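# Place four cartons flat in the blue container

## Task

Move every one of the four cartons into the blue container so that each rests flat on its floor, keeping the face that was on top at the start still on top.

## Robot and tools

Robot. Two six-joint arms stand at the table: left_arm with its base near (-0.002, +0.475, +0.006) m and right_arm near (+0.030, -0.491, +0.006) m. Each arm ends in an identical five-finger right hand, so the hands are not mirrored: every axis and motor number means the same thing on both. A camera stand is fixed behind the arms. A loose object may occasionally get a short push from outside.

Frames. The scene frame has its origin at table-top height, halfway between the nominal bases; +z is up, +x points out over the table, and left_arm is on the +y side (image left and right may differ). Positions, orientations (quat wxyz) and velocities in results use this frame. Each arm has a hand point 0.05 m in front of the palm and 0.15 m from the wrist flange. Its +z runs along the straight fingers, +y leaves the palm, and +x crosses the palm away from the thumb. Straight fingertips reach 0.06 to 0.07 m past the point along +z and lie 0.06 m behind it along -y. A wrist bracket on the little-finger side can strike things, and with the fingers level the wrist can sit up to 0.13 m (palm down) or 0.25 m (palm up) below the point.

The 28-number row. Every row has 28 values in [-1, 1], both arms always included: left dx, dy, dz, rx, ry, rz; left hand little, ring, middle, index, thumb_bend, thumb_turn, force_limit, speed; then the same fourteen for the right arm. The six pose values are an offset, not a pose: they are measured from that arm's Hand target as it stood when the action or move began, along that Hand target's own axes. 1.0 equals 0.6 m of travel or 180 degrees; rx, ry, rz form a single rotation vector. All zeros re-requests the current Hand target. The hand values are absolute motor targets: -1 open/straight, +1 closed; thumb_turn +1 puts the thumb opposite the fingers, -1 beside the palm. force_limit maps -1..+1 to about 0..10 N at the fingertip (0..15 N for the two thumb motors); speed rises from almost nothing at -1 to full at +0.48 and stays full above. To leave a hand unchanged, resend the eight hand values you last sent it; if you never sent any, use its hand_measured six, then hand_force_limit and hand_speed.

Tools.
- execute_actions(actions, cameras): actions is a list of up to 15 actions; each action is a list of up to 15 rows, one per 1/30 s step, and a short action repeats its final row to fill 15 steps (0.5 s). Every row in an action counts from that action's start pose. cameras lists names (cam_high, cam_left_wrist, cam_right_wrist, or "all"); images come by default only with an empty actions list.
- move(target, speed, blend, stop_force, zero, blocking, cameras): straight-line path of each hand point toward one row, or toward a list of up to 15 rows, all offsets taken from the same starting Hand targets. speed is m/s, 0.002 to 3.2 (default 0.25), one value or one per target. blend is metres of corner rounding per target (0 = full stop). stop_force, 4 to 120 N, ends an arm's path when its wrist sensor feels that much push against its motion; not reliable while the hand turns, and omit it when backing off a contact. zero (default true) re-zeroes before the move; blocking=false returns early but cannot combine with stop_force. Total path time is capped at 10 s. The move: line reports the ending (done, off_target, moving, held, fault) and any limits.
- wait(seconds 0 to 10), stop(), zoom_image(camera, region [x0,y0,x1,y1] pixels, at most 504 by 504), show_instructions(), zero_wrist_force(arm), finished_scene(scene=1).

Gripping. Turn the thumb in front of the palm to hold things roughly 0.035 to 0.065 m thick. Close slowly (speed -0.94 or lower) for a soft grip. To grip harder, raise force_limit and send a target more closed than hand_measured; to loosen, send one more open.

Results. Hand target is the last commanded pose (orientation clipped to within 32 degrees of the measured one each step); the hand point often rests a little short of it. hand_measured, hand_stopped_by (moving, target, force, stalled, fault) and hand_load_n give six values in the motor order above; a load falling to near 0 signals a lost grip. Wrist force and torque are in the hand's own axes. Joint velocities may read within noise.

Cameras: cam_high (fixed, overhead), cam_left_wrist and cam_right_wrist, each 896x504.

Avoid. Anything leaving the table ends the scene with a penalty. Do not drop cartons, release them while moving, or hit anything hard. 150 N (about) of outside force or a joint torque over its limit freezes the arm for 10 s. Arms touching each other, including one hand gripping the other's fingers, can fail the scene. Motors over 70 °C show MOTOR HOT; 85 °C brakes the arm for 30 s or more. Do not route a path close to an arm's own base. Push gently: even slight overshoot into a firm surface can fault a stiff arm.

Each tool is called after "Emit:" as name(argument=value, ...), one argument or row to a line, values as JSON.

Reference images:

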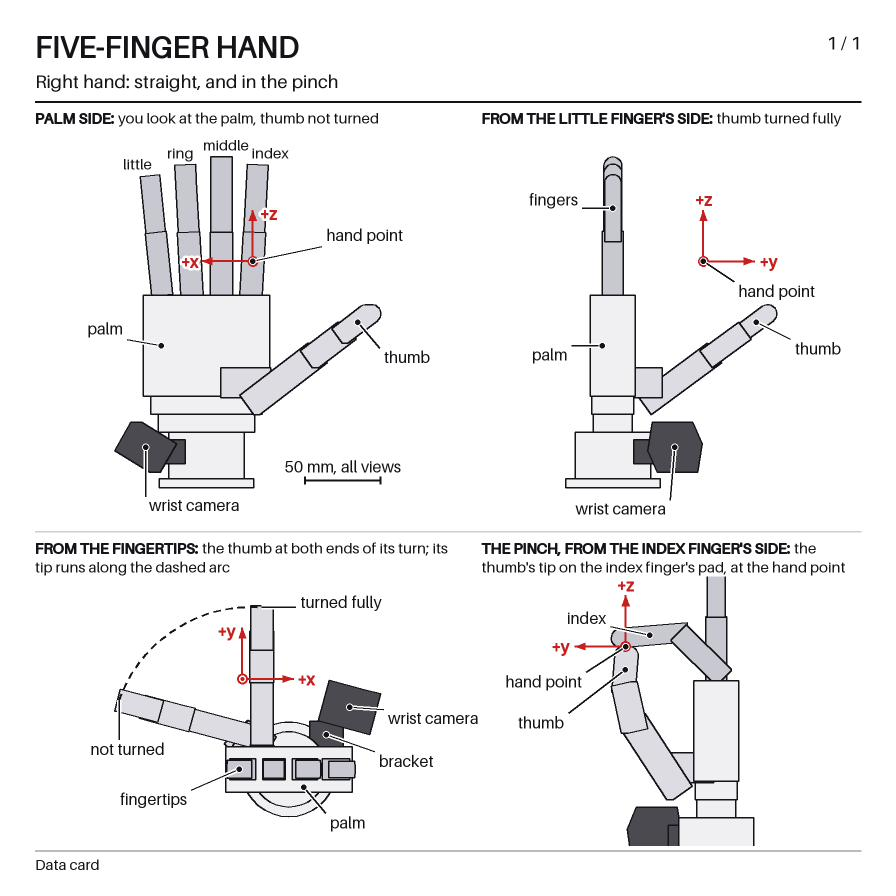

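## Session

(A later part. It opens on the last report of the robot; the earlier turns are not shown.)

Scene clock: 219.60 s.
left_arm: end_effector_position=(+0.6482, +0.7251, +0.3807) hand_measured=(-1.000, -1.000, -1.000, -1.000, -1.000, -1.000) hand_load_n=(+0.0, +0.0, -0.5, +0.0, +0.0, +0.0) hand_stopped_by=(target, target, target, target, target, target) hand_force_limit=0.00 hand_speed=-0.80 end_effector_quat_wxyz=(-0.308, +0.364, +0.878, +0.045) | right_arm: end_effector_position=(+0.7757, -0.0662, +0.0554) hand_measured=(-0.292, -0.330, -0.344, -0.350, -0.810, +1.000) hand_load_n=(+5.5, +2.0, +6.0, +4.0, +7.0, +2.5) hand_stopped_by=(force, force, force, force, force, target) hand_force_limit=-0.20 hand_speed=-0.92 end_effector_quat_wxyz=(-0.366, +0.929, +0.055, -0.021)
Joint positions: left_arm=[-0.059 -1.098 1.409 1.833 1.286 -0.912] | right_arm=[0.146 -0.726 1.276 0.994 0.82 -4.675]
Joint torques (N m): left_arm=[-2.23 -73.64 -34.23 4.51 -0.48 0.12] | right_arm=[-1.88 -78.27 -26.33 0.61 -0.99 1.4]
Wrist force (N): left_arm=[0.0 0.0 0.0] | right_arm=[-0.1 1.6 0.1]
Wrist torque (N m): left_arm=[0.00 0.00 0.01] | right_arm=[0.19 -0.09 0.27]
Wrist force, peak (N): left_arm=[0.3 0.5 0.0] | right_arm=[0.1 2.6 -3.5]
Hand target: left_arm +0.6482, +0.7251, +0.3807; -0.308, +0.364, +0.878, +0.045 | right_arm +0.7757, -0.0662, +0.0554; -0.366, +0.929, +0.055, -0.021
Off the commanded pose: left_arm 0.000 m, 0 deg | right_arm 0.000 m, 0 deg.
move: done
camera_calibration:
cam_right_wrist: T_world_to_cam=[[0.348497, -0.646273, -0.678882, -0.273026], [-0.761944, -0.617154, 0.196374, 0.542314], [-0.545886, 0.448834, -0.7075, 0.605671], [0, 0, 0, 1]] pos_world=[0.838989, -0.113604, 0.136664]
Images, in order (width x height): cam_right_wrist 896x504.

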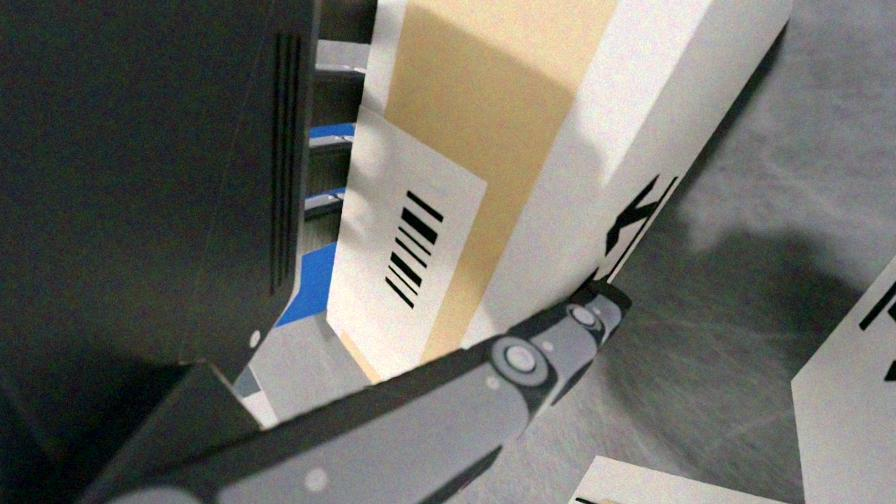

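Emit:
move(
  target=[0,0,0,0,0,0,-1,-1,-1,-1,-1,-1,0,-0.8,0,-0.1535,-0.1646,0,0,0,-0.2,-0.2,-0.22,-0.3,-0.65,1,-0.2,-0.92],
  speed=0.1,
  cameras=["cam_high", "cam_right_wrist"],
)

Scene clock: 223.60 s.
left_arm: end_effector_position=(+0.6482, +0.7251, +0.3807) hand_measured=(-1.000, -1.000, -1.000, -1.000, -1.000, -1.000) hand_load_n=(+0.0, +0.0, +0.0, +0.0, +0.0, +0.0) hand_stopped_by=(target, target, target, target, target, target) hand_force_limit=0.00 hand_speed=-0.80 end_effector_quat_wxyz=(-0.308, +0.364, +0.878, +0.045) | right_arm: end_effector_position=(+0.7756, -0.0662, +0.1903) hand_measured=(-0.292, -0.328, -0.344, -0.350, -0.808, +1.000) hand_load_n=(+0.0, +0.5, +0.0, +0.0, +0.0, -0.5) hand_stopped_by=(force, force, force, force, force, target) hand_force_limit=-0.20 hand_speed=-0.92 end_effector_quat_wxyz=(-0.366, +0.929, +0.055, -0.021)
Joint positions: left_arm=[-0.059 -1.098 1.409 1.833 1.286 -0.912] | right_arm=[0.146 -0.83 1.205 1.169 0.82 -4.675]
Joint torques (N m): left_arm=[-3.29 -73.56 -34.55 4.26 -0.42 -0.04] | right_arm=[-13.31 -115.67 -46.01 7.55 0.23 -2.68]
Wrist force (N): left_arm=[-0.2 0.1 -0.2] | right_arm=[0.3 2.6 0.3]
Wrist torque (N m): left_arm=[0.02 0.03 0.00] | right_arm=[0.09 -0.12 0.28]
Wrist force, peak (N): left_arm=[0.2 0.4 -0.5] | right_arm=[-0.1 4.9 3.0]
Hand target: left_arm +0.6482, +0.7251, +0.3807; -0.308, +0.364, +0.878, +0.045 | right_arm +0.7756, -0.0662, +0.1905; -0.366, +0.929, +0.055, -0.021
Off the commanded pose: left_arm 0.000 m, 0 deg | right_arm 0.000 m, 0 deg.
move: done
camera_calibration:
cam_right_wrist: T_world_to_cam=[[0.348392, -0.646266, -0.678942, -0.181304], [-0.761914, -0.617156, 0.196485, 0.515691], [-0.545995, 0.448841, -0.707411, 0.701127], [0, 0, 0, 1]] pos_world=[0.838889, -0.113604, 0.271564]
Images, in order (width x height): cam_high 896x504, cam_right_wrist 896x504.

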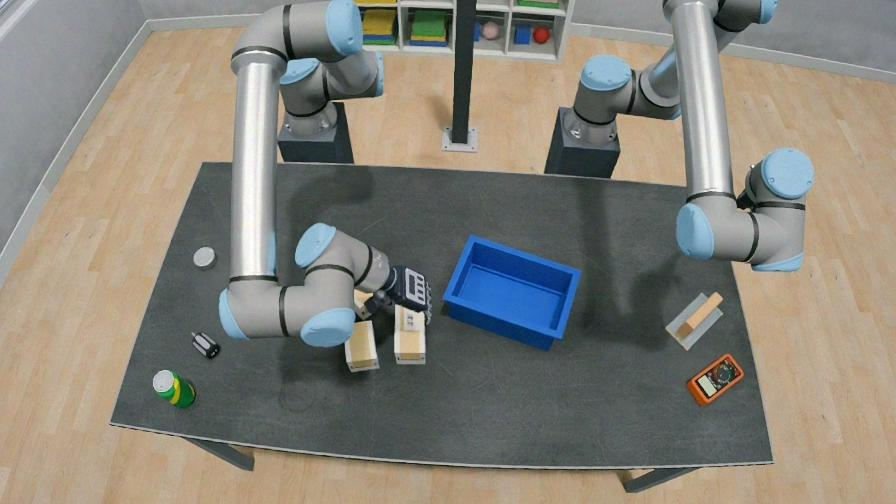

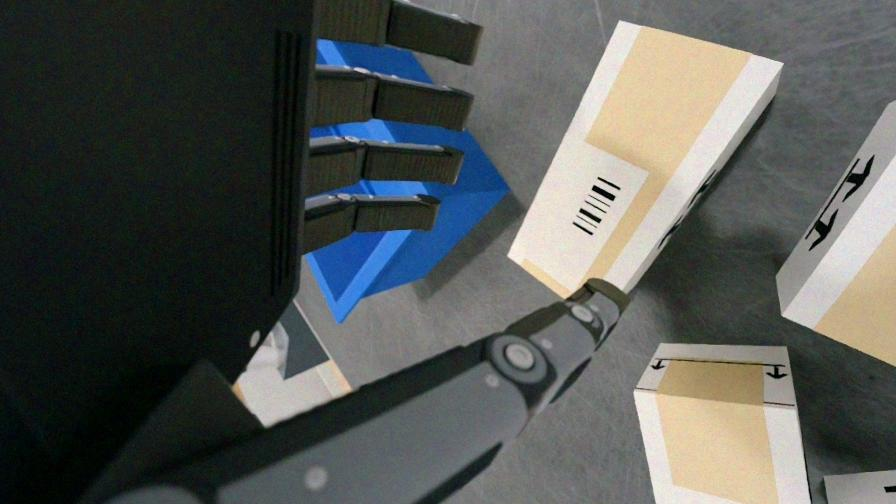

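Emit:
move(
  target=[
    [0,0,0,0,0,0,-1,-1,-1,-1,-1,-1,0,-0.8,0,0,0,0,0,0,-0.62,-0.62,-0.62,-0.62,-1,1,-0.4,-0.3],
    [0,0,0,0,0,0,-1,-1,-1,-1,-1,-1,0,-0.8,0,0.1535,0.1646,0,0,0,-0.62,-0.62,-0.62,-0.62,-1,1,-0.4,-0.3],
  ],
  speed=0.12,
  cameras=["cam_right_wrist"],
)

Scene clock: 235.57 s.
left_arm: end_effector_position=(+0.6482, +0.7251, +0.3807) hand_measured=(-1.000, -1.000, -1.000, -1.000, -1.000, -1.000) hand_load_n=(+0.0, +0.0, +0.0, +0.0, +0.0, +0.0) hand_stopped_by=(target, target, target, target, target, target) hand_force_limit=0.00 hand_speed=-0.80 end_effector_quat_wxyz=(-0.308, +0.364, +0.878, +0.045) | right_arm: end_effector_position=(+0.7757, -0.0663, +0.0556) hand_measured=(-0.620, -0.620, -0.620, -0.620, -1.000, +1.000) hand_load_n=(+0.0, +0.0, +0.0, +0.0, +0.0, +0.0) hand_stopped_by=(target, target, target, target, target, target) hand_force_limit=-0.40 hand_speed=-0.30 end_effector_quat_wxyz=(-0.366, +0.929, +0.055, -0.021)
Joint positions: left_arm=[-0.059 -1.098 1.409 1.833 1.286 -0.912] | right_arm=[0.146 -0.726 1.276 0.995 0.82 -4.675]
Joint torques (N m): left_arm=[-3.59 -72.92 -34.76 4.44 -0.46 0.11] | right_arm=[5.05 -76.77 -24.24 1.67 0.97 2.58]
Wrist force (N): left_arm=[-0.1 0.2 0.1] | right_arm=[0.4 2.7 0.6]
Wrist torque (N m): left_arm=[0.03 0.01 0.01] | right_arm=[0.06 -0.12 0.41]
Wrist force, peak (N): left_arm=[-0.2 0.5 -0.2] | right_arm=[0.0 3.3 1.4]
Hand target: left_arm +0.6482, +0.7251, +0.3807; -0.308, +0.364, +0.878, +0.045 | right_arm +0.7757, -0.0662, +0.0554; -0.366, +0.929, +0.055, -0.021
Off the commanded pose: left_arm 0.000 m, 0 deg | right_arm 0.000 m, 0 deg.
move: done
camera_calibration:
cam_right_wrist: T_world_to_cam=[[0.348421, -0.646334, -0.678863, -0.272868], [-0.761978, -0.61709, 0.196442, 0.542297], [-0.545886, 0.448834, -0.7075, 0.605983], [0, 0, 0, 1]] pos_world=[0.839089, -0.113704, 0.136964]
Images, in order (width x height): cam_right_wrist 896x504.

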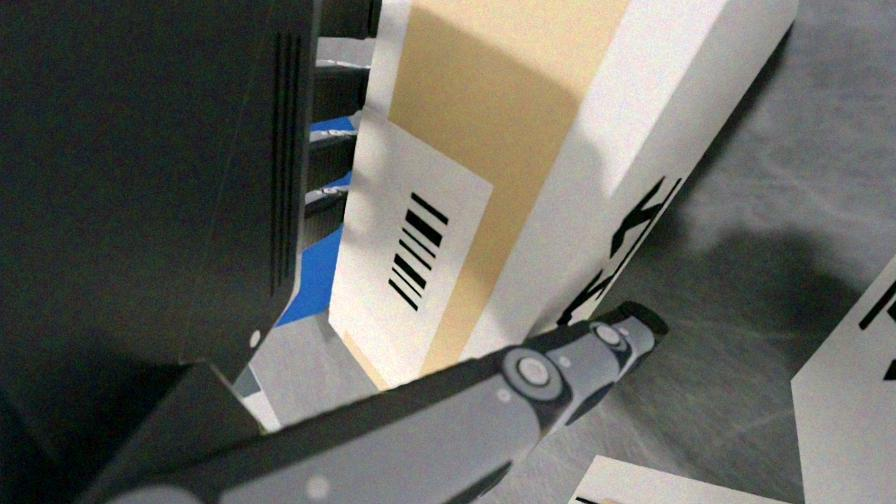

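Emit:
move(
  target=[0,0,0,0,0,0,-1,-1,-1,-1,-1,-1,0,-0.8,0,0,0,0,0,0,-0.27,-0.31,-0.33,-0.34,-0.8,1,-0.1,-0.92],
  speed=0.06,
)

Emit:
move(
  target=[0,0,0,0,0,0,-1,-1,-1,-1,-1,-1,0,-0.8,0,0,0,0,0,0,-0.27,-0.31,-0.33,-0.34,-0.6,1,0.7,-0.94],
  speed=0.06,
  cameras=["cam_right_wrist"],
)

Scene clock: 239.20 s.
left_arm: end_effector_position=(+0.6482, +0.7251, +0.3807) hand_measured=(-1.000, -1.000, -1.000, -1.000, -1.000, -1.000) hand_load_n=(+0.0, +0.0, +0.0, +0.0, +0.0, +0.0) hand_stopped_by=(target, target, target, target, target, target) hand_force_limit=0.00 hand_speed=-0.80 end_effector_quat_wxyz=(-0.308, +0.364, +0.878, +0.045) | right_arm: end_effector_position=(+0.7757, -0.0662, +0.0554) hand_measured=(-0.272, -0.312, -0.332, -0.340, -0.842, +1.000) hand_load_n=(+5.0, +3.5, +6.5, +4.0, +7.5, +3.0) hand_stopped_by=(force, force, force, target, force, target) hand_force_limit=-0.10 hand_speed=-0.92 end_effector_quat_wxyz=(-0.366, +0.929, +0.055, -0.021)
Joint positions: left_arm=[-0.059 -1.098 1.409 1.833 1.286 -0.912] | right_arm=[0.146 -0.726 1.276 0.994 0.82 -4.675]
Joint torques (N m): left_arm=[-3.32 -73.28 -34.53 4.58 -0.44 0.1] | right_arm=[6.54 -77.52 -25.9 0.23 -4.27 2.21]
Wrist force (N): left_arm=[0.1 0.2 0.2] | right_arm=[0.3 2.8 1.3]
Wrist torque (N m): left_arm=[0.01 -0.03 0.01] | right_arm=[0.10 -0.15 0.40]
Wrist force, peak (N): left_arm=[-0.3 0.6 -0.1] | right_arm=[0.1 3.7 0.0]
Hand target: left_arm +0.6482, +0.7251, +0.3807; -0.308, +0.364, +0.878, +0.045 | right_arm +0.7757, -0.0662, +0.0554; -0.366, +0.929, +0.055, -0.021
Off the commanded pose: left_arm 0.000 m, 0 deg | right_arm 0.000 m, 0 deg.
move: done

Scene clock: 239.77 s.
left_arm: end_effector_position=(+0.6482, +0.7251, +0.3807) hand_measured=(-1.000, -1.000, -1.000, -1.000, -1.000, -1.000) hand_load_n=(+0.0, +0.0, +0.0, +0.0, +0.0, +0.0) hand_stopped_by=(target, target, target, target, target, target) hand_force_limit=0.00 hand_speed=-0.80 end_effector_quat_wxyz=(-0.308, +0.364, +0.878, +0.045) | right_arm: end_effector_position=(+0.7757, -0.0662, +0.0554) hand_measured=(-0.272, -0.312, -0.332, -0.340, -0.816, +1.000) hand_load_n=(+7.0, +5.5, +8.5, +5.5, +12.5, +3.5) hand_stopped_by=(force, force, force, target, force, target) hand_force_limit=0.70 hand_speed=-0.94 end_effector_quat_wxyz=(-0.366, +0.929, +0.055, -0.021)
Joint positions: left_arm=[-0.059 -1.098 1.409 1.833 1.286 -0.912] | right_arm=[0.146 -0.726 1.276 0.994 0.82 -4.675]
Joint torques (N m): left_arm=[-3.84 -74.29 -34.6 4.43 -0.5 0.23] | right_arm=[4.2 -78.61 -24.71 0.53 -3.92 2]
Wrist force (N): left_arm=[0.1 0.1 0.0] | right_arm=[0.0 2.1 -3.1]
Wrist torque (N m): left_arm=[0.02 -0.02 0.01] | right_arm=[0.16 -0.05 0.37]
Wrist force, peak (N): left_arm=[-0.1 0.4 -0.5] | right_arm=[0.3 2.0 -3.6]
Hand target: left_arm +0.6482, +0.7251, +0.3807; -0.308, +0.364, +0.878, +0.045 | right_arm +0.7757, -0.0662, +0.0554; -0.366, +0.929, +0.055, -0.021
Off the commanded pose: left_arm 0.000 m, 0 deg | right_arm 0.000 m, 0 deg.
move: done
camera_calibration:
cam_right_wrist: T_world_to_cam=[[0.348497, -0.646273, -0.678882, -0.273026], [-0.761944, -0.617154, 0.196374, 0.542314], [-0.545886, 0.448834, -0.7075, 0.605671], [0, 0, 0, 1]] pos_world=[0.838989, -0.113604, 0.136664]
Images, in order (width x height): cam_right_wrist 896x504.

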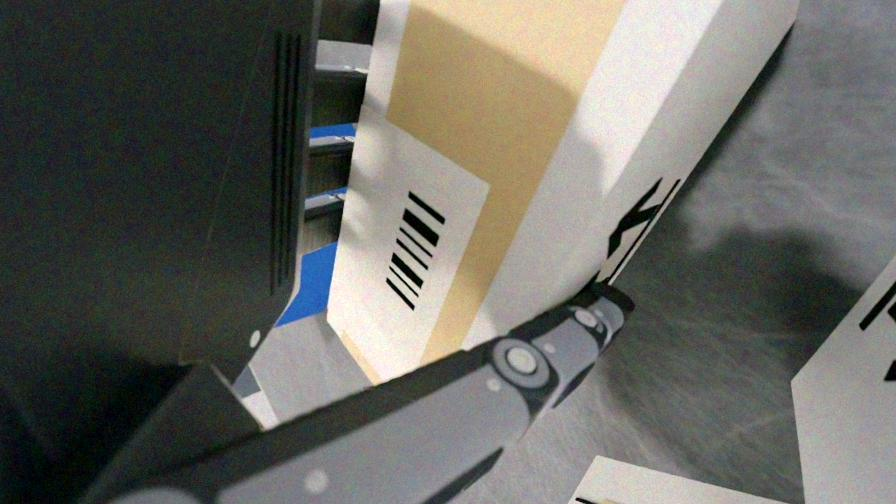

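Emit:
move(
  target=[0,0,0,0,0,0,-1,-1,-1,-1,-1,-1,0,-0.8,0,-0.0227,-0.0244,0,0,0,-0.27,-0.31,-0.33,-0.34,-0.6,1,0.7,-0.94],
  speed=0.03,
  cameras=["cam_high", "cam_right_wrist"],
)

Scene clock: 241.93 s.
left_arm: end_effector_position=(+0.6482, +0.7251, +0.3807) hand_measured=(-1.000, -1.000, -1.000, -1.000, -1.000, -1.000) hand_load_n=(+0.0, +0.0, +0.0, +0.0, +0.0, +0.0) hand_stopped_by=(target, target, target, target, target, target) hand_force_limit=0.00 hand_speed=-0.80 end_effector_quat_wxyz=(-0.308, +0.364, +0.878, +0.045) | right_arm: end_effector_position=(+0.7757, -0.0662, +0.0752) hand_measured=(-0.272, -0.312, -0.332, -0.340, -0.816, +1.000) hand_load_n=(+7.0, +6.5, +9.0, +6.5, +12.0, +4.5) hand_stopped_by=(force, force, force, target, force, target) hand_force_limit=0.70 hand_speed=-0.94 end_effector_quat_wxyz=(-0.366, +0.929, +0.055, -0.021)
Joint positions: left_arm=[-0.059 -1.098 1.409 1.833 1.286 -0.912] | right_arm=[0.146 -0.743 1.269 1.019 0.82 -4.675]
Joint torques (N m): left_arm=[-2.05 -74.03 -33.77 4.51 -0.31 0.11] | right_arm=[-9.63 -119.92 -42.72 7.01 -3.64 0.38]
Wrist force (N): left_arm=[0.0 0.0 -0.4] | right_arm=[0.0 4.3 2.4]
Wrist torque (N m): left_arm=[0.03 0.01 0.00] | right_arm=[0.10 -0.12 0.40]
Wrist force, peak (N): left_arm=[0.0 0.5 -0.4] | right_arm=[0.1 4.5 2.6]
Hand target: left_arm +0.6482, +0.7251, +0.3807; -0.308, +0.364, +0.878, +0.045 | right_arm +0.7757, -0.0662, +0.0754; -0.366, +0.929, +0.055, -0.021
Off the commanded pose: left_arm 0.000 m, 0 deg | right_arm 0.000 m, 0 deg.
move: done
camera_calibration:
cam_right_wrist: T_world_to_cam=[[0.348441, -0.646227, -0.678955, -0.25952], [-0.761891, -0.617197, 0.196442, 0.538366], [-0.545995, 0.448841, -0.707411, 0.619758], [0, 0, 0, 1]] pos_world=[0.838989, -0.113604, 0.156464]
Images, in order (width x height): cam_high 896x504, cam_right_wrist 896x504.

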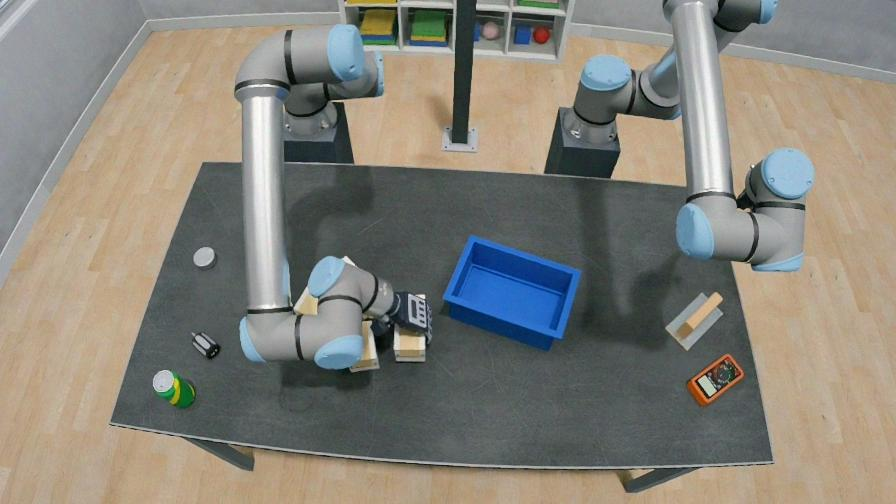

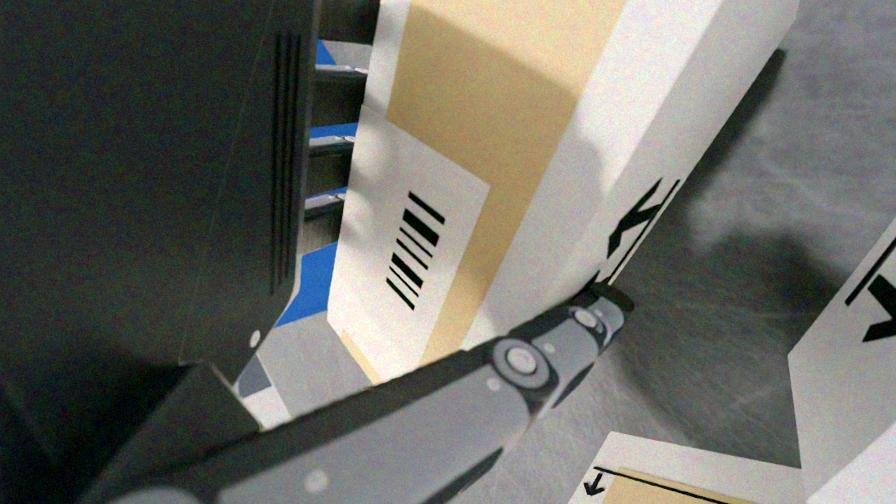

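Emit:
zoom_image(
  camera="cam_high",
  region=[430, 220, 600, 360],
)

Scaled by 2.965 from the camera's 896x504 image, which has a finer 1280x720 frame.

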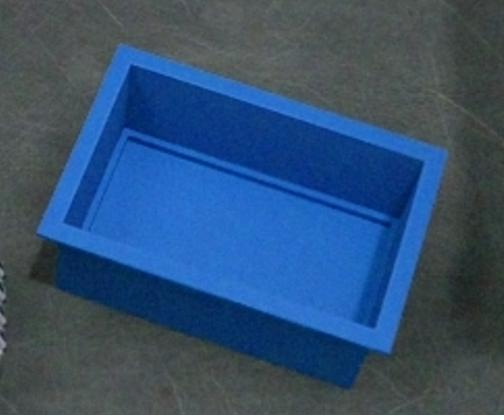

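Emit:
move(
  target=[
    [0,0,0,0,0,0,-1,-1,-1,-1,-1,-1,0,-0.8,0,-0.1416,-0.1519,0,0,0,-0.27,-0.31,-0.33,-0.34,-0.6,1,0.7,-0.94],
    [0,0,0,0,0,0,-1,-1,-1,-1,-1,-1,0,-0.8,-0.1727,-0.3782,0.0687,0,0.0917,0.0983,-0.27,-0.31,-0.33,-0.34,-0.6,1,0.7,-0.94],
  ],
  speed=0.15,
  blend=0.02,
  cameras=["cam_high", "cam_right_wrist"],
)

Scene clock: 301.83 s.
left_arm: end_effector_position=(+0.6482, +0.7251, +0.3807) hand_measured=(-1.000, -1.000, -1.000, -1.000, -1.000, -1.000) hand_load_n=(+0.0, +0.0, +0.0, +0.0, +0.0, +0.0) hand_stopped_by=(target, target, target, target, target, target) hand_force_limit=0.00 hand_speed=-0.80 end_effector_quat_wxyz=(-0.308, +0.364, +0.878, +0.045) | right_arm: end_effector_position=(+0.6501, +0.1143, +0.2000) hand_measured=(-0.272, -0.312, -0.332, -0.340, -0.816, +1.000) hand_load_n=(+7.0, +6.0, +9.0, +6.5, +11.5, +4.5) hand_stopped_by=(force, force, force, target, force, target) hand_force_limit=0.70 hand_speed=-0.94 end_effector_quat_wxyz=(-0.363, +0.920, -0.141, +0.056)
Joint positions: left_arm=[-0.059 -1.098 1.409 1.833 1.286 -0.912] | right_arm=[0.424 -1.029 1.41 0.634 1.036 -3.829]
Joint torques (N m): left_arm=[-3.03 -74.13 -34.49 4.41 -0.31 0.13] | right_arm=[5.08 -103.48 -31.3 -1.25 2.93 2.18]
Wrist force (N): left_arm=[0.0 0.2 -0.3] | right_arm=[-0.1 4.7 2.2]
Wrist torque (N m): left_arm=[0.04 0.00 0.00] | right_arm=[0.23 -0.14 0.34]
Wrist force, peak (N): left_arm=[0.3 0.6 -0.2] | right_arm=[0.1 5.1 3.2]
Hand target: left_arm +0.6482, +0.7251, +0.3807; -0.308, +0.364, +0.878, +0.045 | right_arm +0.6500, +0.1144, +0.2000; -0.363, +0.919, -0.141, +0.056
Off the commanded pose: left_arm 0.000 m, 0 deg | right_arm 0.000 m, 0 deg.
move: done
camera_calibration:
cam_right_wrist: T_world_to_cam=[[0.0530377, -0.732038, -0.679196, 0.187539], [-0.947893, -0.250874, 0.196372, 0.608699], [-0.314144, 0.63339, -0.707199, 0.386624], [0, 0, 0, 1]] pos_world=[0.68849, 0.0451087, 0.281264]
Images, in order (width x height): cam_high 896x504, cam_right_wrist 896x504.

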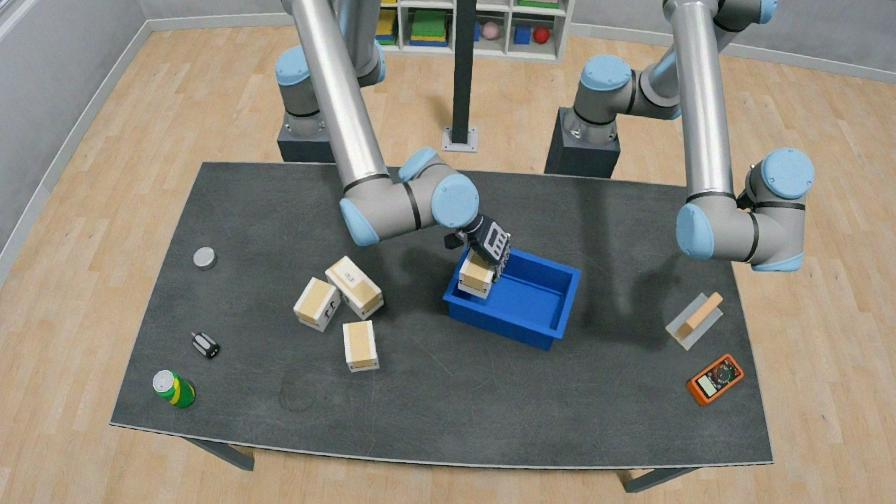

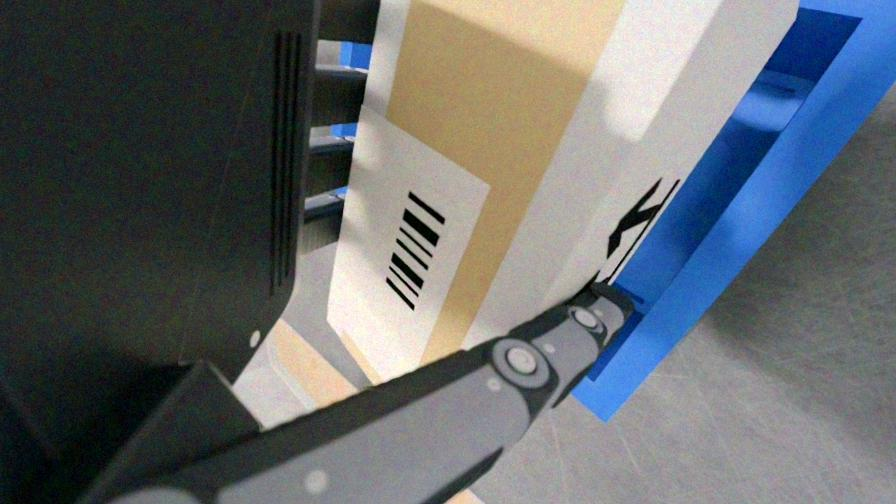

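Emit:
zoom_image(
  camera="cam_right_wrist",
  region=[560, 0, 896, 440],
)

Scaled by 1.145 from the camera's 896x504 image, which has a finer 1280x720 frame.

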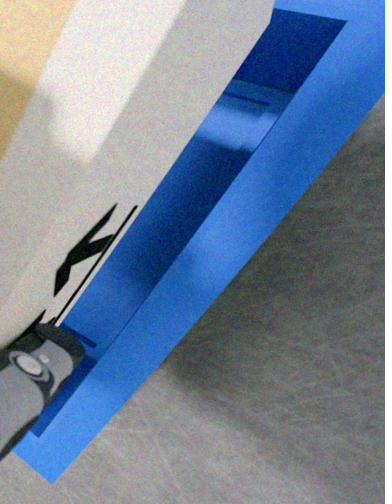

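Emit:
move(
  target=[
    [0,0,0,0,0,0,-1,-1,-1,-1,-1,-1,0,-0.8,0,-0.0122,0.0114,0,0,0,-0.27,-0.31,-0.33,-0.34,-0.6,1,0.7,-0.94],
    [0,0,0,0,0,0,-1,-1,-1,-1,-1,-1,0,-0.8,0,0.1413,0.176,0,0,0,-0.27,-0.31,-0.33,-0.34,-0.6,1,0.7,-0.94],
  ],
  speed=0.1,
  stop_force=9,
  cameras=["cam_high", "cam_right_wrist"],
)

Scene clock: 325.00 s.
left_arm: end_effector_position=(+0.6482, +0.7251, +0.3807) hand_measured=(-1.000, -1.000, -1.000, -1.000, -1.000, -1.000) hand_load_n=(+0.0, +0.0, +0.0, +0.0, +0.0, +0.0) hand_stopped_by=(target, target, target, target, target, target) hand_force_limit=0.00 hand_speed=-0.80 end_effector_quat_wxyz=(-0.308, +0.364, +0.878, +0.045) | right_arm: end_effector_position=(+0.6532, +0.1240, +0.0650) hand_measured=(-0.272, -0.312, -0.332, -0.340, -0.816, +1.000) hand_load_n=(+7.0, +6.5, +9.0, +6.0, +11.5, +4.0) hand_stopped_by=(force, force, force, target, force, target) hand_force_limit=0.70 hand_speed=-0.94 end_effector_quat_wxyz=(-0.363, +0.919, -0.141, +0.056)
Joint positions: left_arm=[-0.059 -1.098 1.409 1.833 1.286 -0.912] | right_arm=[0.434 -0.916 1.485 0.44 1.042 -3.819]
Joint torques (N m): left_arm=[-4.12 -73.41 -34.79 4.46 -0.24 0.12] | right_arm=[5.75 -66.43 -27.19 -0.77 2.83 1.94]
Wrist force (N): left_arm=[0.0 0.2 -0.4] | right_arm=[0.0 3.7 2.9]
Wrist torque (N m): left_arm=[0.05 0.01 0.00] | right_arm=[-0.03 -0.19 0.35]
Wrist force, peak (N): left_arm=[-0.3 0.1 -0.6] | right_arm=[-0.5 5.7 1.9]
Hand target: left_arm +0.6482, +0.7251, +0.3807; -0.308, +0.364, +0.878, +0.045 | right_arm +0.6532, +0.1240, +0.0650; -0.363, +0.919, -0.141, +0.056
Off the commanded pose: left_arm 0.000 m, 0 deg | right_arm 0.000 m, 0 deg.
move: done
camera_calibration:
cam_right_wrist: T_world_to_cam=[[0.0528955, -0.732079, -0.679163, 0.102817], [-0.94793, -0.250703, 0.196408, 0.640517], [-0.314055, 0.63341, -0.707221, 0.28582], [0, 0, 0, 1]] pos_world=[0.69149, 0.054809, 0.146164]
Images, in order (width x height): cam_high 896x504, cam_right_wrist 896x504.

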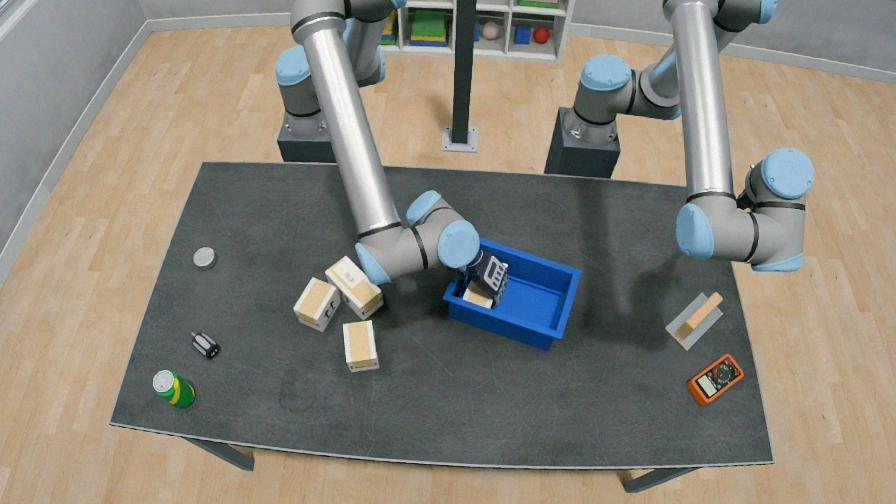

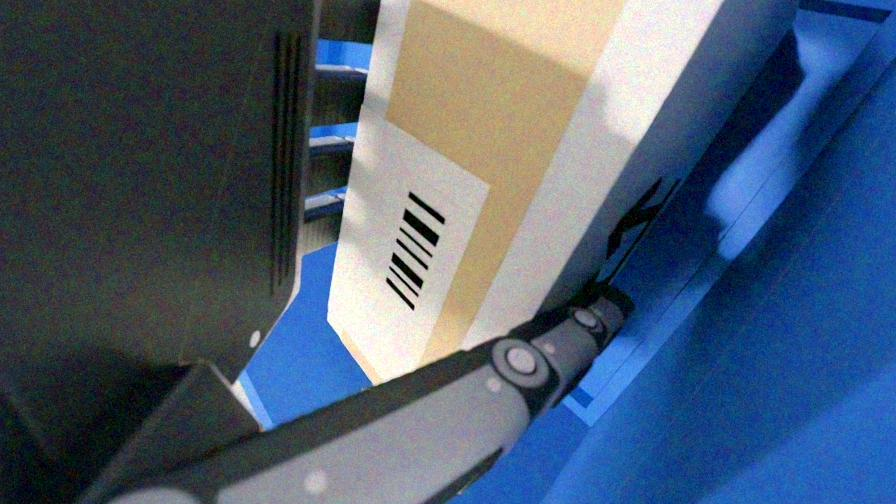

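Emit:
move(
  target=[0,0,0,0,0,0,-1,-1,-1,-1,-1,-1,0,-0.8,0,0.0102,0.011,0,0,0,-0.27,-0.31,-0.33,-0.34,-0.6,1,0.7,-0.94],
  speed=0.02,
  stop_force=5,
  cameras=["cam_right_wrist"],
)

Scene clock: 330.57 s.
left_arm: end_effector_position=(+0.6482, +0.7251, +0.3807) hand_measured=(-1.000, -1.000, -1.000, -1.000, -1.000, -1.000) hand_load_n=(+0.0, +0.0, +0.0, +0.0, -0.5, +0.0) hand_stopped_by=(target, target, target, target, target, target) hand_force_limit=0.00 hand_speed=-0.80 end_effector_quat_wxyz=(-0.308, +0.364, +0.878, +0.045) | right_arm: end_effector_position=(+0.6532, +0.1240, +0.0582) hand_measured=(-0.272, -0.312, -0.332, -0.340, -0.818, +1.000) hand_load_n=(+7.0, +6.0, +9.0, +6.0, +12.0, +4.0) hand_stopped_by=(force, force, force, target, force, target) hand_force_limit=0.70 hand_speed=-0.94 end_effector_quat_wxyz=(-0.362, +0.919, -0.141, +0.056)
Joint positions: left_arm=[-0.059 -1.098 1.409 1.833 1.286 -0.912] | right_arm=[0.434 -0.91 1.488 0.431 1.042 -3.819]
Joint torques (N m): left_arm=[-2.55 -73.97 -34.81 4.54 -0.18 0.28] | right_arm=[3.86 -102.63 -42.82 5.31 2.71 0.36]
Wrist force (N): left_arm=[-0.1 0.1 0.0] | right_arm=[-0.1 2.2 -0.8]
Wrist torque (N m): left_arm=[0.01 0.02 -0.01] | right_arm=[0.16 -0.11 0.33]
Wrist force, peak (N): left_arm=[0.4 0.5 -0.1] | right_arm=[-1.4 -6.8 -16.4]
Hand target: left_arm +0.6482, +0.7251, +0.3807; -0.308, +0.364, +0.878, +0.045 | right_arm +0.6532, +0.1240, +0.0582; -0.362, +0.919, -0.141, +0.056 (not the last commanded pose)
Off the commanded pose: left_arm 0.000 m, 0 deg | right_arm 0.002 m, 0 deg.
move: contact (right_arm)
camera_calibration:
cam_right_wrist: T_world_to_cam=[[0.0528955, -0.732079, -0.679163, 0.0982668], [-0.94793, -0.250703, 0.196408, 0.641833], [-0.314055, 0.63341, -0.707221, 0.281081], [0, 0, 0, 1]] pos_world=[0.69149, 0.054809, 0.139464]
Images, in order (width x height): cam_right_wrist 896x504.

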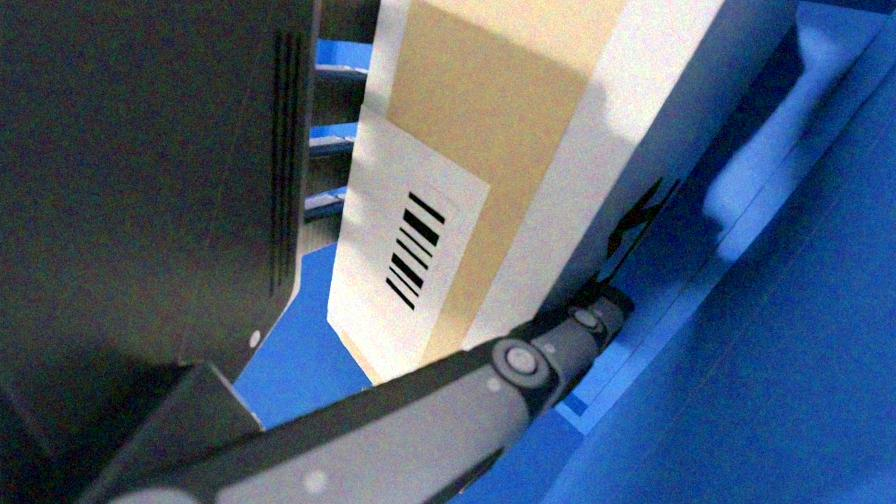

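Emit:
move(
  target=[
    [0,0,0,0,0,0,-1,-1,-1,-1,-1,-1,0,-0.8,0,0,0,0,0,0,-0.5,-0.5,-0.55,-0.55,-1,1,0.7,-0.6],
    [0,0,0,0,0,0,-1,-1,-1,-1,-1,-1,0,-0.8,0,-0.1023,-0.1097,0,0,0,-0.5,-0.5,-0.55,-0.55,-1,1,0.7,-0.6],
  ],
  speed=0.1,
  cameras=["cam_high", "cam_right_wrist"],
)

Scene clock: 334.43 s.
left_arm: end_effector_position=(+0.6482, +0.7251, +0.3807) hand_measured=(-1.000, -1.000, -1.000, -1.000, -1.000, -1.000) hand_load_n=(+0.0, +0.0, +0.0, +0.0, +0.0, +0.0) hand_stopped_by=(target, target, target, target, target, target) hand_force_limit=0.00 hand_speed=-0.80 end_effector_quat_wxyz=(-0.308, +0.364, +0.878, +0.045) | right_arm: end_effector_position=(+0.6530, +0.1240, +0.1480) hand_measured=(-0.500, -0.500, -0.550, -0.550, -1.000, +1.000) hand_load_n=(+0.0, +0.0, +0.0, +0.0, -0.5, +0.0) hand_stopped_by=(target, target, target, target, target, target) hand_force_limit=0.70 hand_speed=-0.60 end_effector_quat_wxyz=(-0.362, +0.919, -0.141, +0.056)
Joint positions: left_arm=[-0.059 -1.098 1.409 1.833 1.286 -0.912] | right_arm=[0.434 -0.983 1.433 0.559 1.042 -3.819]
Joint torques (N m): left_arm=[-3.5 -73.71 -34.41 4.54 -0.34 0.24] | right_arm=[-8.26 -104.22 -45.22 5.31 2.32 -1.78]
Wrist force (N): left_arm=[0.0 0.2 -0.3] | right_arm=[0.0 2.9 0.8]
Wrist torque (N m): left_arm=[0.06 0.00 0.01] | right_arm=[0.15 -0.11 0.31]
Wrist force, peak (N): left_arm=[-0.1 0.5 -0.5] | right_arm=[-0.2 3.2 1.5]
Hand target: left_arm +0.6482, +0.7251, +0.3807; -0.308, +0.364, +0.878, +0.045 | right_arm +0.6531, +0.1240, +0.1482; -0.362, +0.919, -0.141, +0.056
Off the commanded pose: left_arm 0.000 m, 0 deg | right_arm 0.000 m, 0 deg.
move: done
camera_calibration:
cam_right_wrist: T_world_to_cam=[[0.0528955, -0.732079, -0.679163, 0.159261], [-0.94793, -0.250703, 0.196408, 0.624101], [-0.314055, 0.63341, -0.707221, 0.344558], [0, 0, 0, 1]] pos_world=[0.69139, 0.054809, 0.229264]
Images, in order (width x height): cam_high 896x504, cam_right_wrist 896x504.

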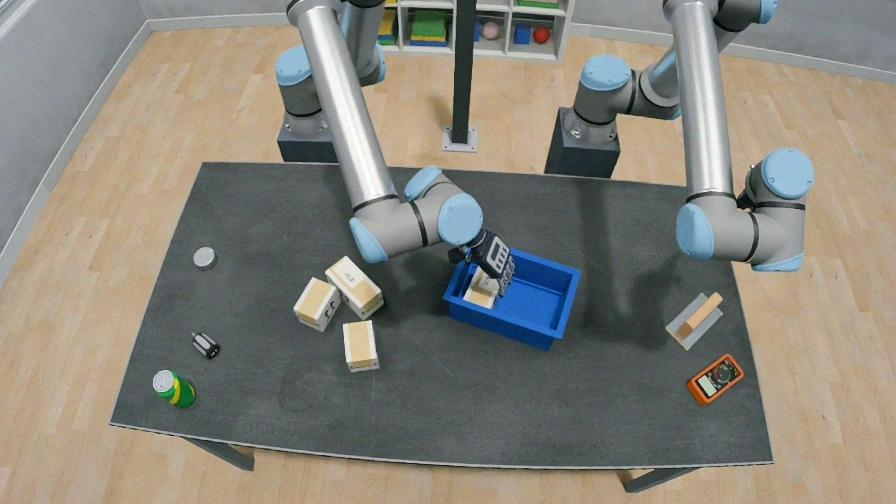

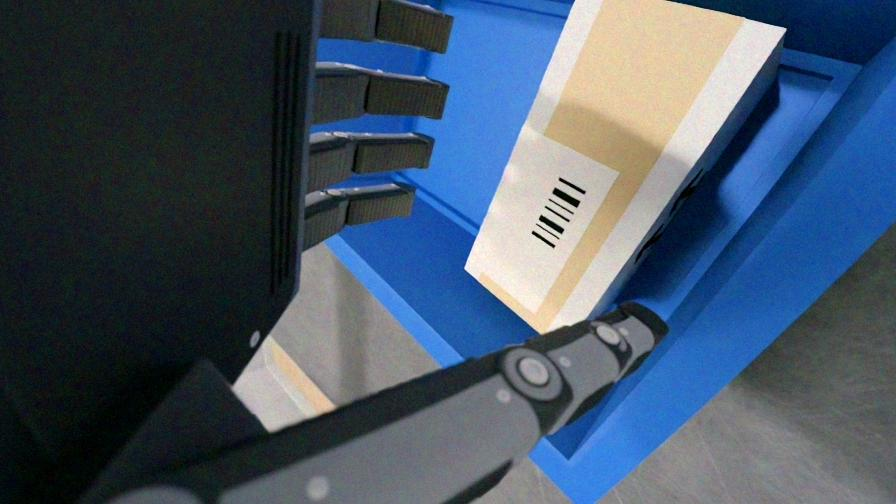

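Emit:
zoom_image(
  camera="cam_right_wrist",
  region=[540, 0, 896, 504],
)

Scaled by 1.000.

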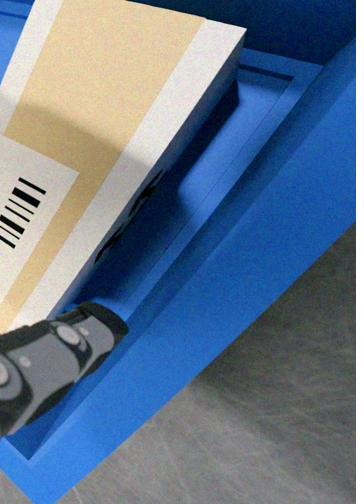

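Emit:
zoom_image(
  camera="cam_high",
  region=[500, 240, 590, 350],
)

Emit:
zoom_image(
  camera="cam_right_wrist",
  region=[740, 0, 896, 140],
)

Scaled by 4.582 from the camera's 896x504 image, which has a finer 1280x720 frame.

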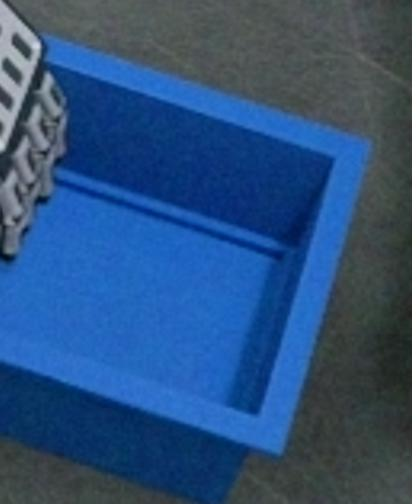

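Scaled by 3.231 from the camera's 896x504 image, which has a finer 1280x720 frame.

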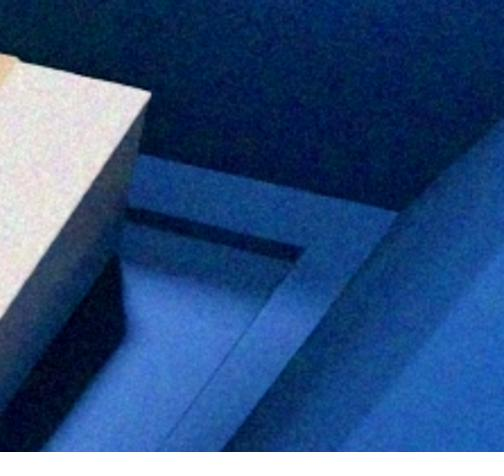

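Emit:
move(
  target=[0,0,0,0,0,0,-1,-1,-1,-1,-1,-1,0,-0.8,0.05,0.137,-0.35,0,0,0,-0.5,-0.5,-0.55,-0.55,-1,1,0.7,-0.6],
  speed=0.25,
  cameras=["cam_high", "cam_right_wrist"],
)

Scene clock: 362.70 s.
left_arm: end_effector_position=(+0.6482, +0.7251, +0.3807) hand_measured=(-1.000, -1.000, -1.000, -1.000, -1.000, -1.000) hand_load_n=(+0.5, +0.0, +0.0, +0.0, +0.0, +0.0) hand_stopped_by=(target, target, target, target, target, target) hand_force_limit=0.00 hand_speed=-0.80 end_effector_quat_wxyz=(-0.308, +0.364, +0.878, +0.045) | right_arm: end_effector_position=(+0.6205, -0.0789, +0.2456) hand_measured=(-0.500, -0.500, -0.550, -0.550, -1.000, +1.000) hand_load_n=(-0.5, +0.0, +0.0, +0.0, +0.0, +0.0) hand_stopped_by=(target, target, target, target, target, target) hand_force_limit=0.70 hand_speed=-0.60 end_effector_quat_wxyz=(-0.362, +0.919, -0.141, +0.056)
Joint positions: left_arm=[-0.059 -1.098 1.409 1.833 1.286 -0.912] | right_arm=[0.164 -1.231 1.657 0.746 0.916 -4.108]
Joint torques (N m): left_arm=[-3.29 -74.44 -34.02 4.54 -0.13 0.21] | right_arm=[-13.86 -84.27 -28.29 5.74 -4.85 -2.69]
Wrist force (N): left_arm=[0.1 0.4 -0.2] | right_arm=[-0.5 2.4 0.1]
Wrist torque (N m): left_arm=[0.07 -0.02 0.02] | right_arm=[0.09 0.05 0.50]
Wrist force, peak (N): left_arm=[0.2 0.6 -0.3] | right_arm=[0.1 3.2 0.3]
Hand target: left_arm +0.6482, +0.7251, +0.3807; -0.308, +0.364, +0.878, +0.045 | right_arm +0.6205, -0.0790, +0.2456; -0.362, +0.919, -0.141, +0.056
Off the commanded pose: left_arm 0.000 m, 0 deg | right_arm 0.000 m, 0 deg.
move: done
camera_calibration:
cam_right_wrist: T_world_to_cam=[[0.0528262, -0.732097, -0.679149, 0.0787658], [-0.947934, -0.25065, 0.196458, 0.52325], [-0.314055, 0.63341, -0.707221, 0.531895], [0, 0, 0, 1]] pos_world=[0.65889, -0.148091, 0.326864]
Images, in order (width x height): cam_high 896x504, cam_right_wrist 896x504.

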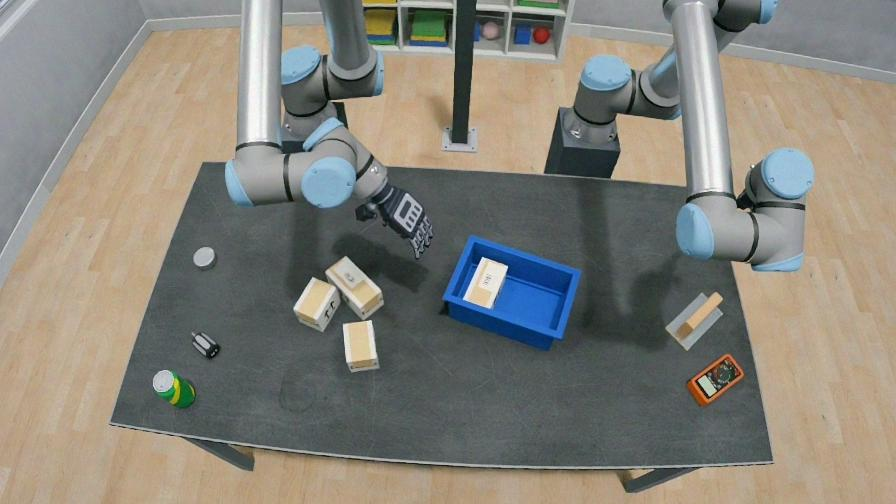

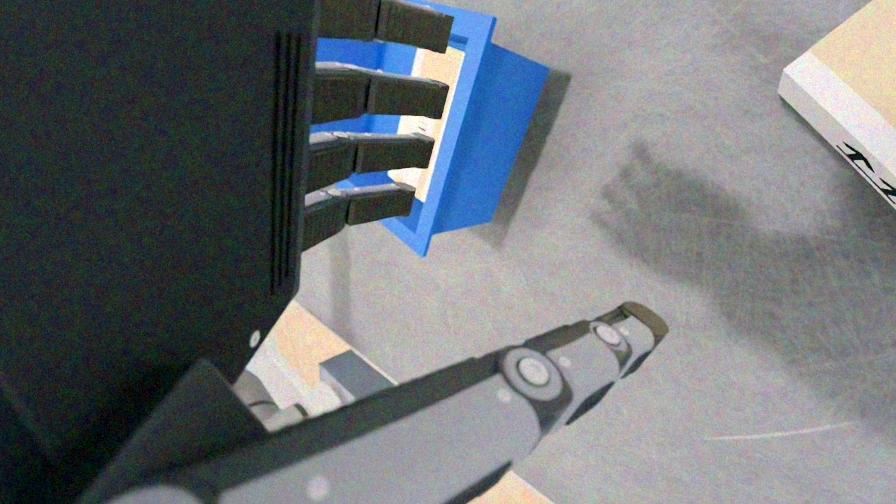

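Emit:
zoom_image(
  camera="cam_high",
  region=[435, 228, 515, 328],
)

Emit:
zoom_image(
  camera="cam_high",
  region=[500, 255, 590, 355],
)

Scaled by 5.040 from the camera's 896x504 image, which has a finer 1280x720 frame.

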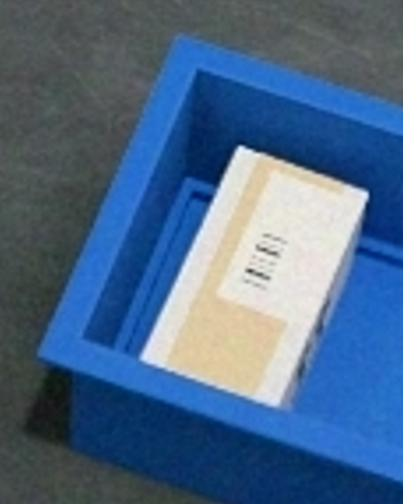

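Scaled by 5.040 from the camera's 896x504 image, which has a finer 1280x720 frame.

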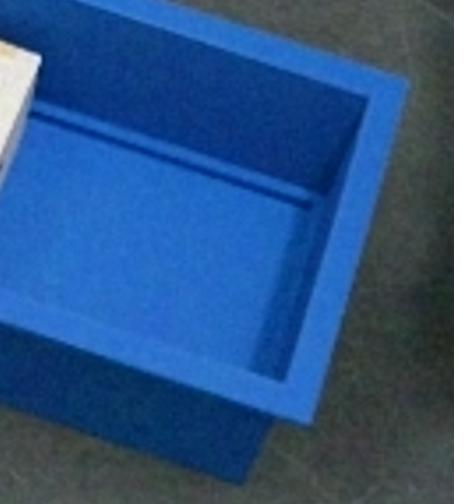

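Emit:
move(
  target=[0,0,0,0,0,0,-1,-1,-1,-1,-1,-1,0,-0.8,0,0,0,0,0,0,-0.27,-0.31,-0.33,-0.34,1,1,-0.5,-0.3],
  cameras=["cam_right_wrist"],
)

Scene clock: 380.00 s.
left_arm: end_effector_position=(+0.6482, +0.7251, +0.3807) hand_measured=(-1.000, -1.000, -1.000, -1.000, -1.000, -1.000) hand_load_n=(+0.0, +0.0, +0.0, +0.0, +0.0, +0.0) hand_stopped_by=(target, target, target, target, target, target) hand_force_limit=0.00 hand_speed=-0.80 end_effector_quat_wxyz=(-0.308, +0.364, +0.878, +0.045) | right_arm: end_effector_position=(+0.6205, -0.0790, +0.2456) hand_measured=(-0.270, -0.310, -0.330, -0.340, +0.822, +1.000) hand_load_n=(+0.0, +0.0, +0.5, +0.0, +5.0, +1.0) hand_stopped_by=(target, target, target, target, force, target) hand_force_limit=-0.50 hand_speed=-0.30 end_effector_quat_wxyz=(-0.363, +0.919, -0.141, +0.056)
Joint positions: left_arm=[-0.059 -1.098 1.409 1.833 1.286 -0.912] | right_arm=[0.164 -1.231 1.657 0.746 0.916 -4.108]
Joint torques (N m): left_arm=[-3.76 -73.45 -34.67 4.54 -0.28 0.33] | right_arm=[-12.37 -83.46 -37.79 3.36 -0.36 -2.17]
Wrist force (N): left_arm=[-0.1 -0.1 -0.1] | right_arm=[-0.4 2.1 0.4]
Wrist torque (N m): left_arm=[-0.01 0.01 -0.01] | right_arm=[0.02 0.02 0.49]
Wrist force, peak (N): left_arm=[0.1 0.8 -0.3] | right_arm=[0.0 2.8 0.3]
Hand target: left_arm +0.6482, +0.7251, +0.3807; -0.308, +0.364, +0.878, +0.045 | right_arm +0.6205, -0.0790, +0.2456; -0.362, +0.919, -0.141, +0.056
Off the commanded pose: left_arm 0.000 m, 0 deg | right_arm 0.000 m, 0 deg.
move: done
camera_calibration:
cam_right_wrist: T_world_to_cam=[[0.0528955, -0.732079, -0.679163, 0.0786596], [-0.94793, -0.250703, 0.196408, 0.523136], [-0.314055, 0.63341, -0.707221, 0.531927], [0, 0, 0, 1]] pos_world=[0.65879, -0.148191, 0.326864]
Images, in order (width x height): cam_right_wrist 896x504.

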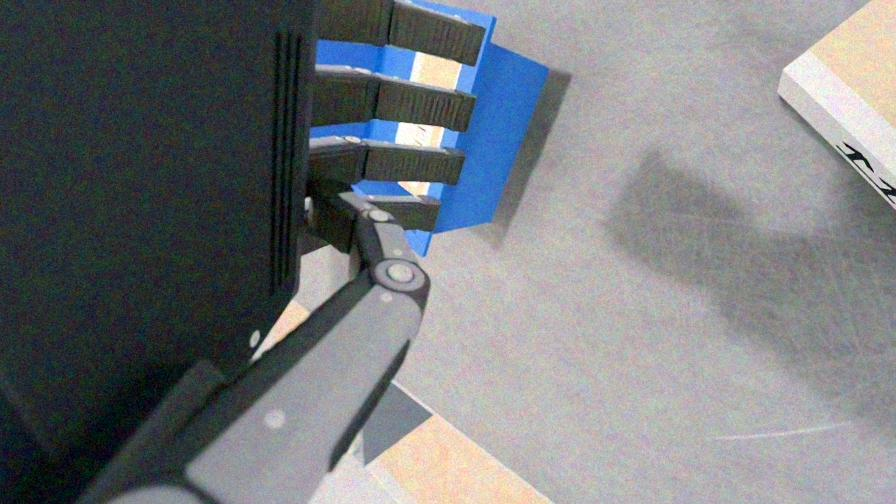

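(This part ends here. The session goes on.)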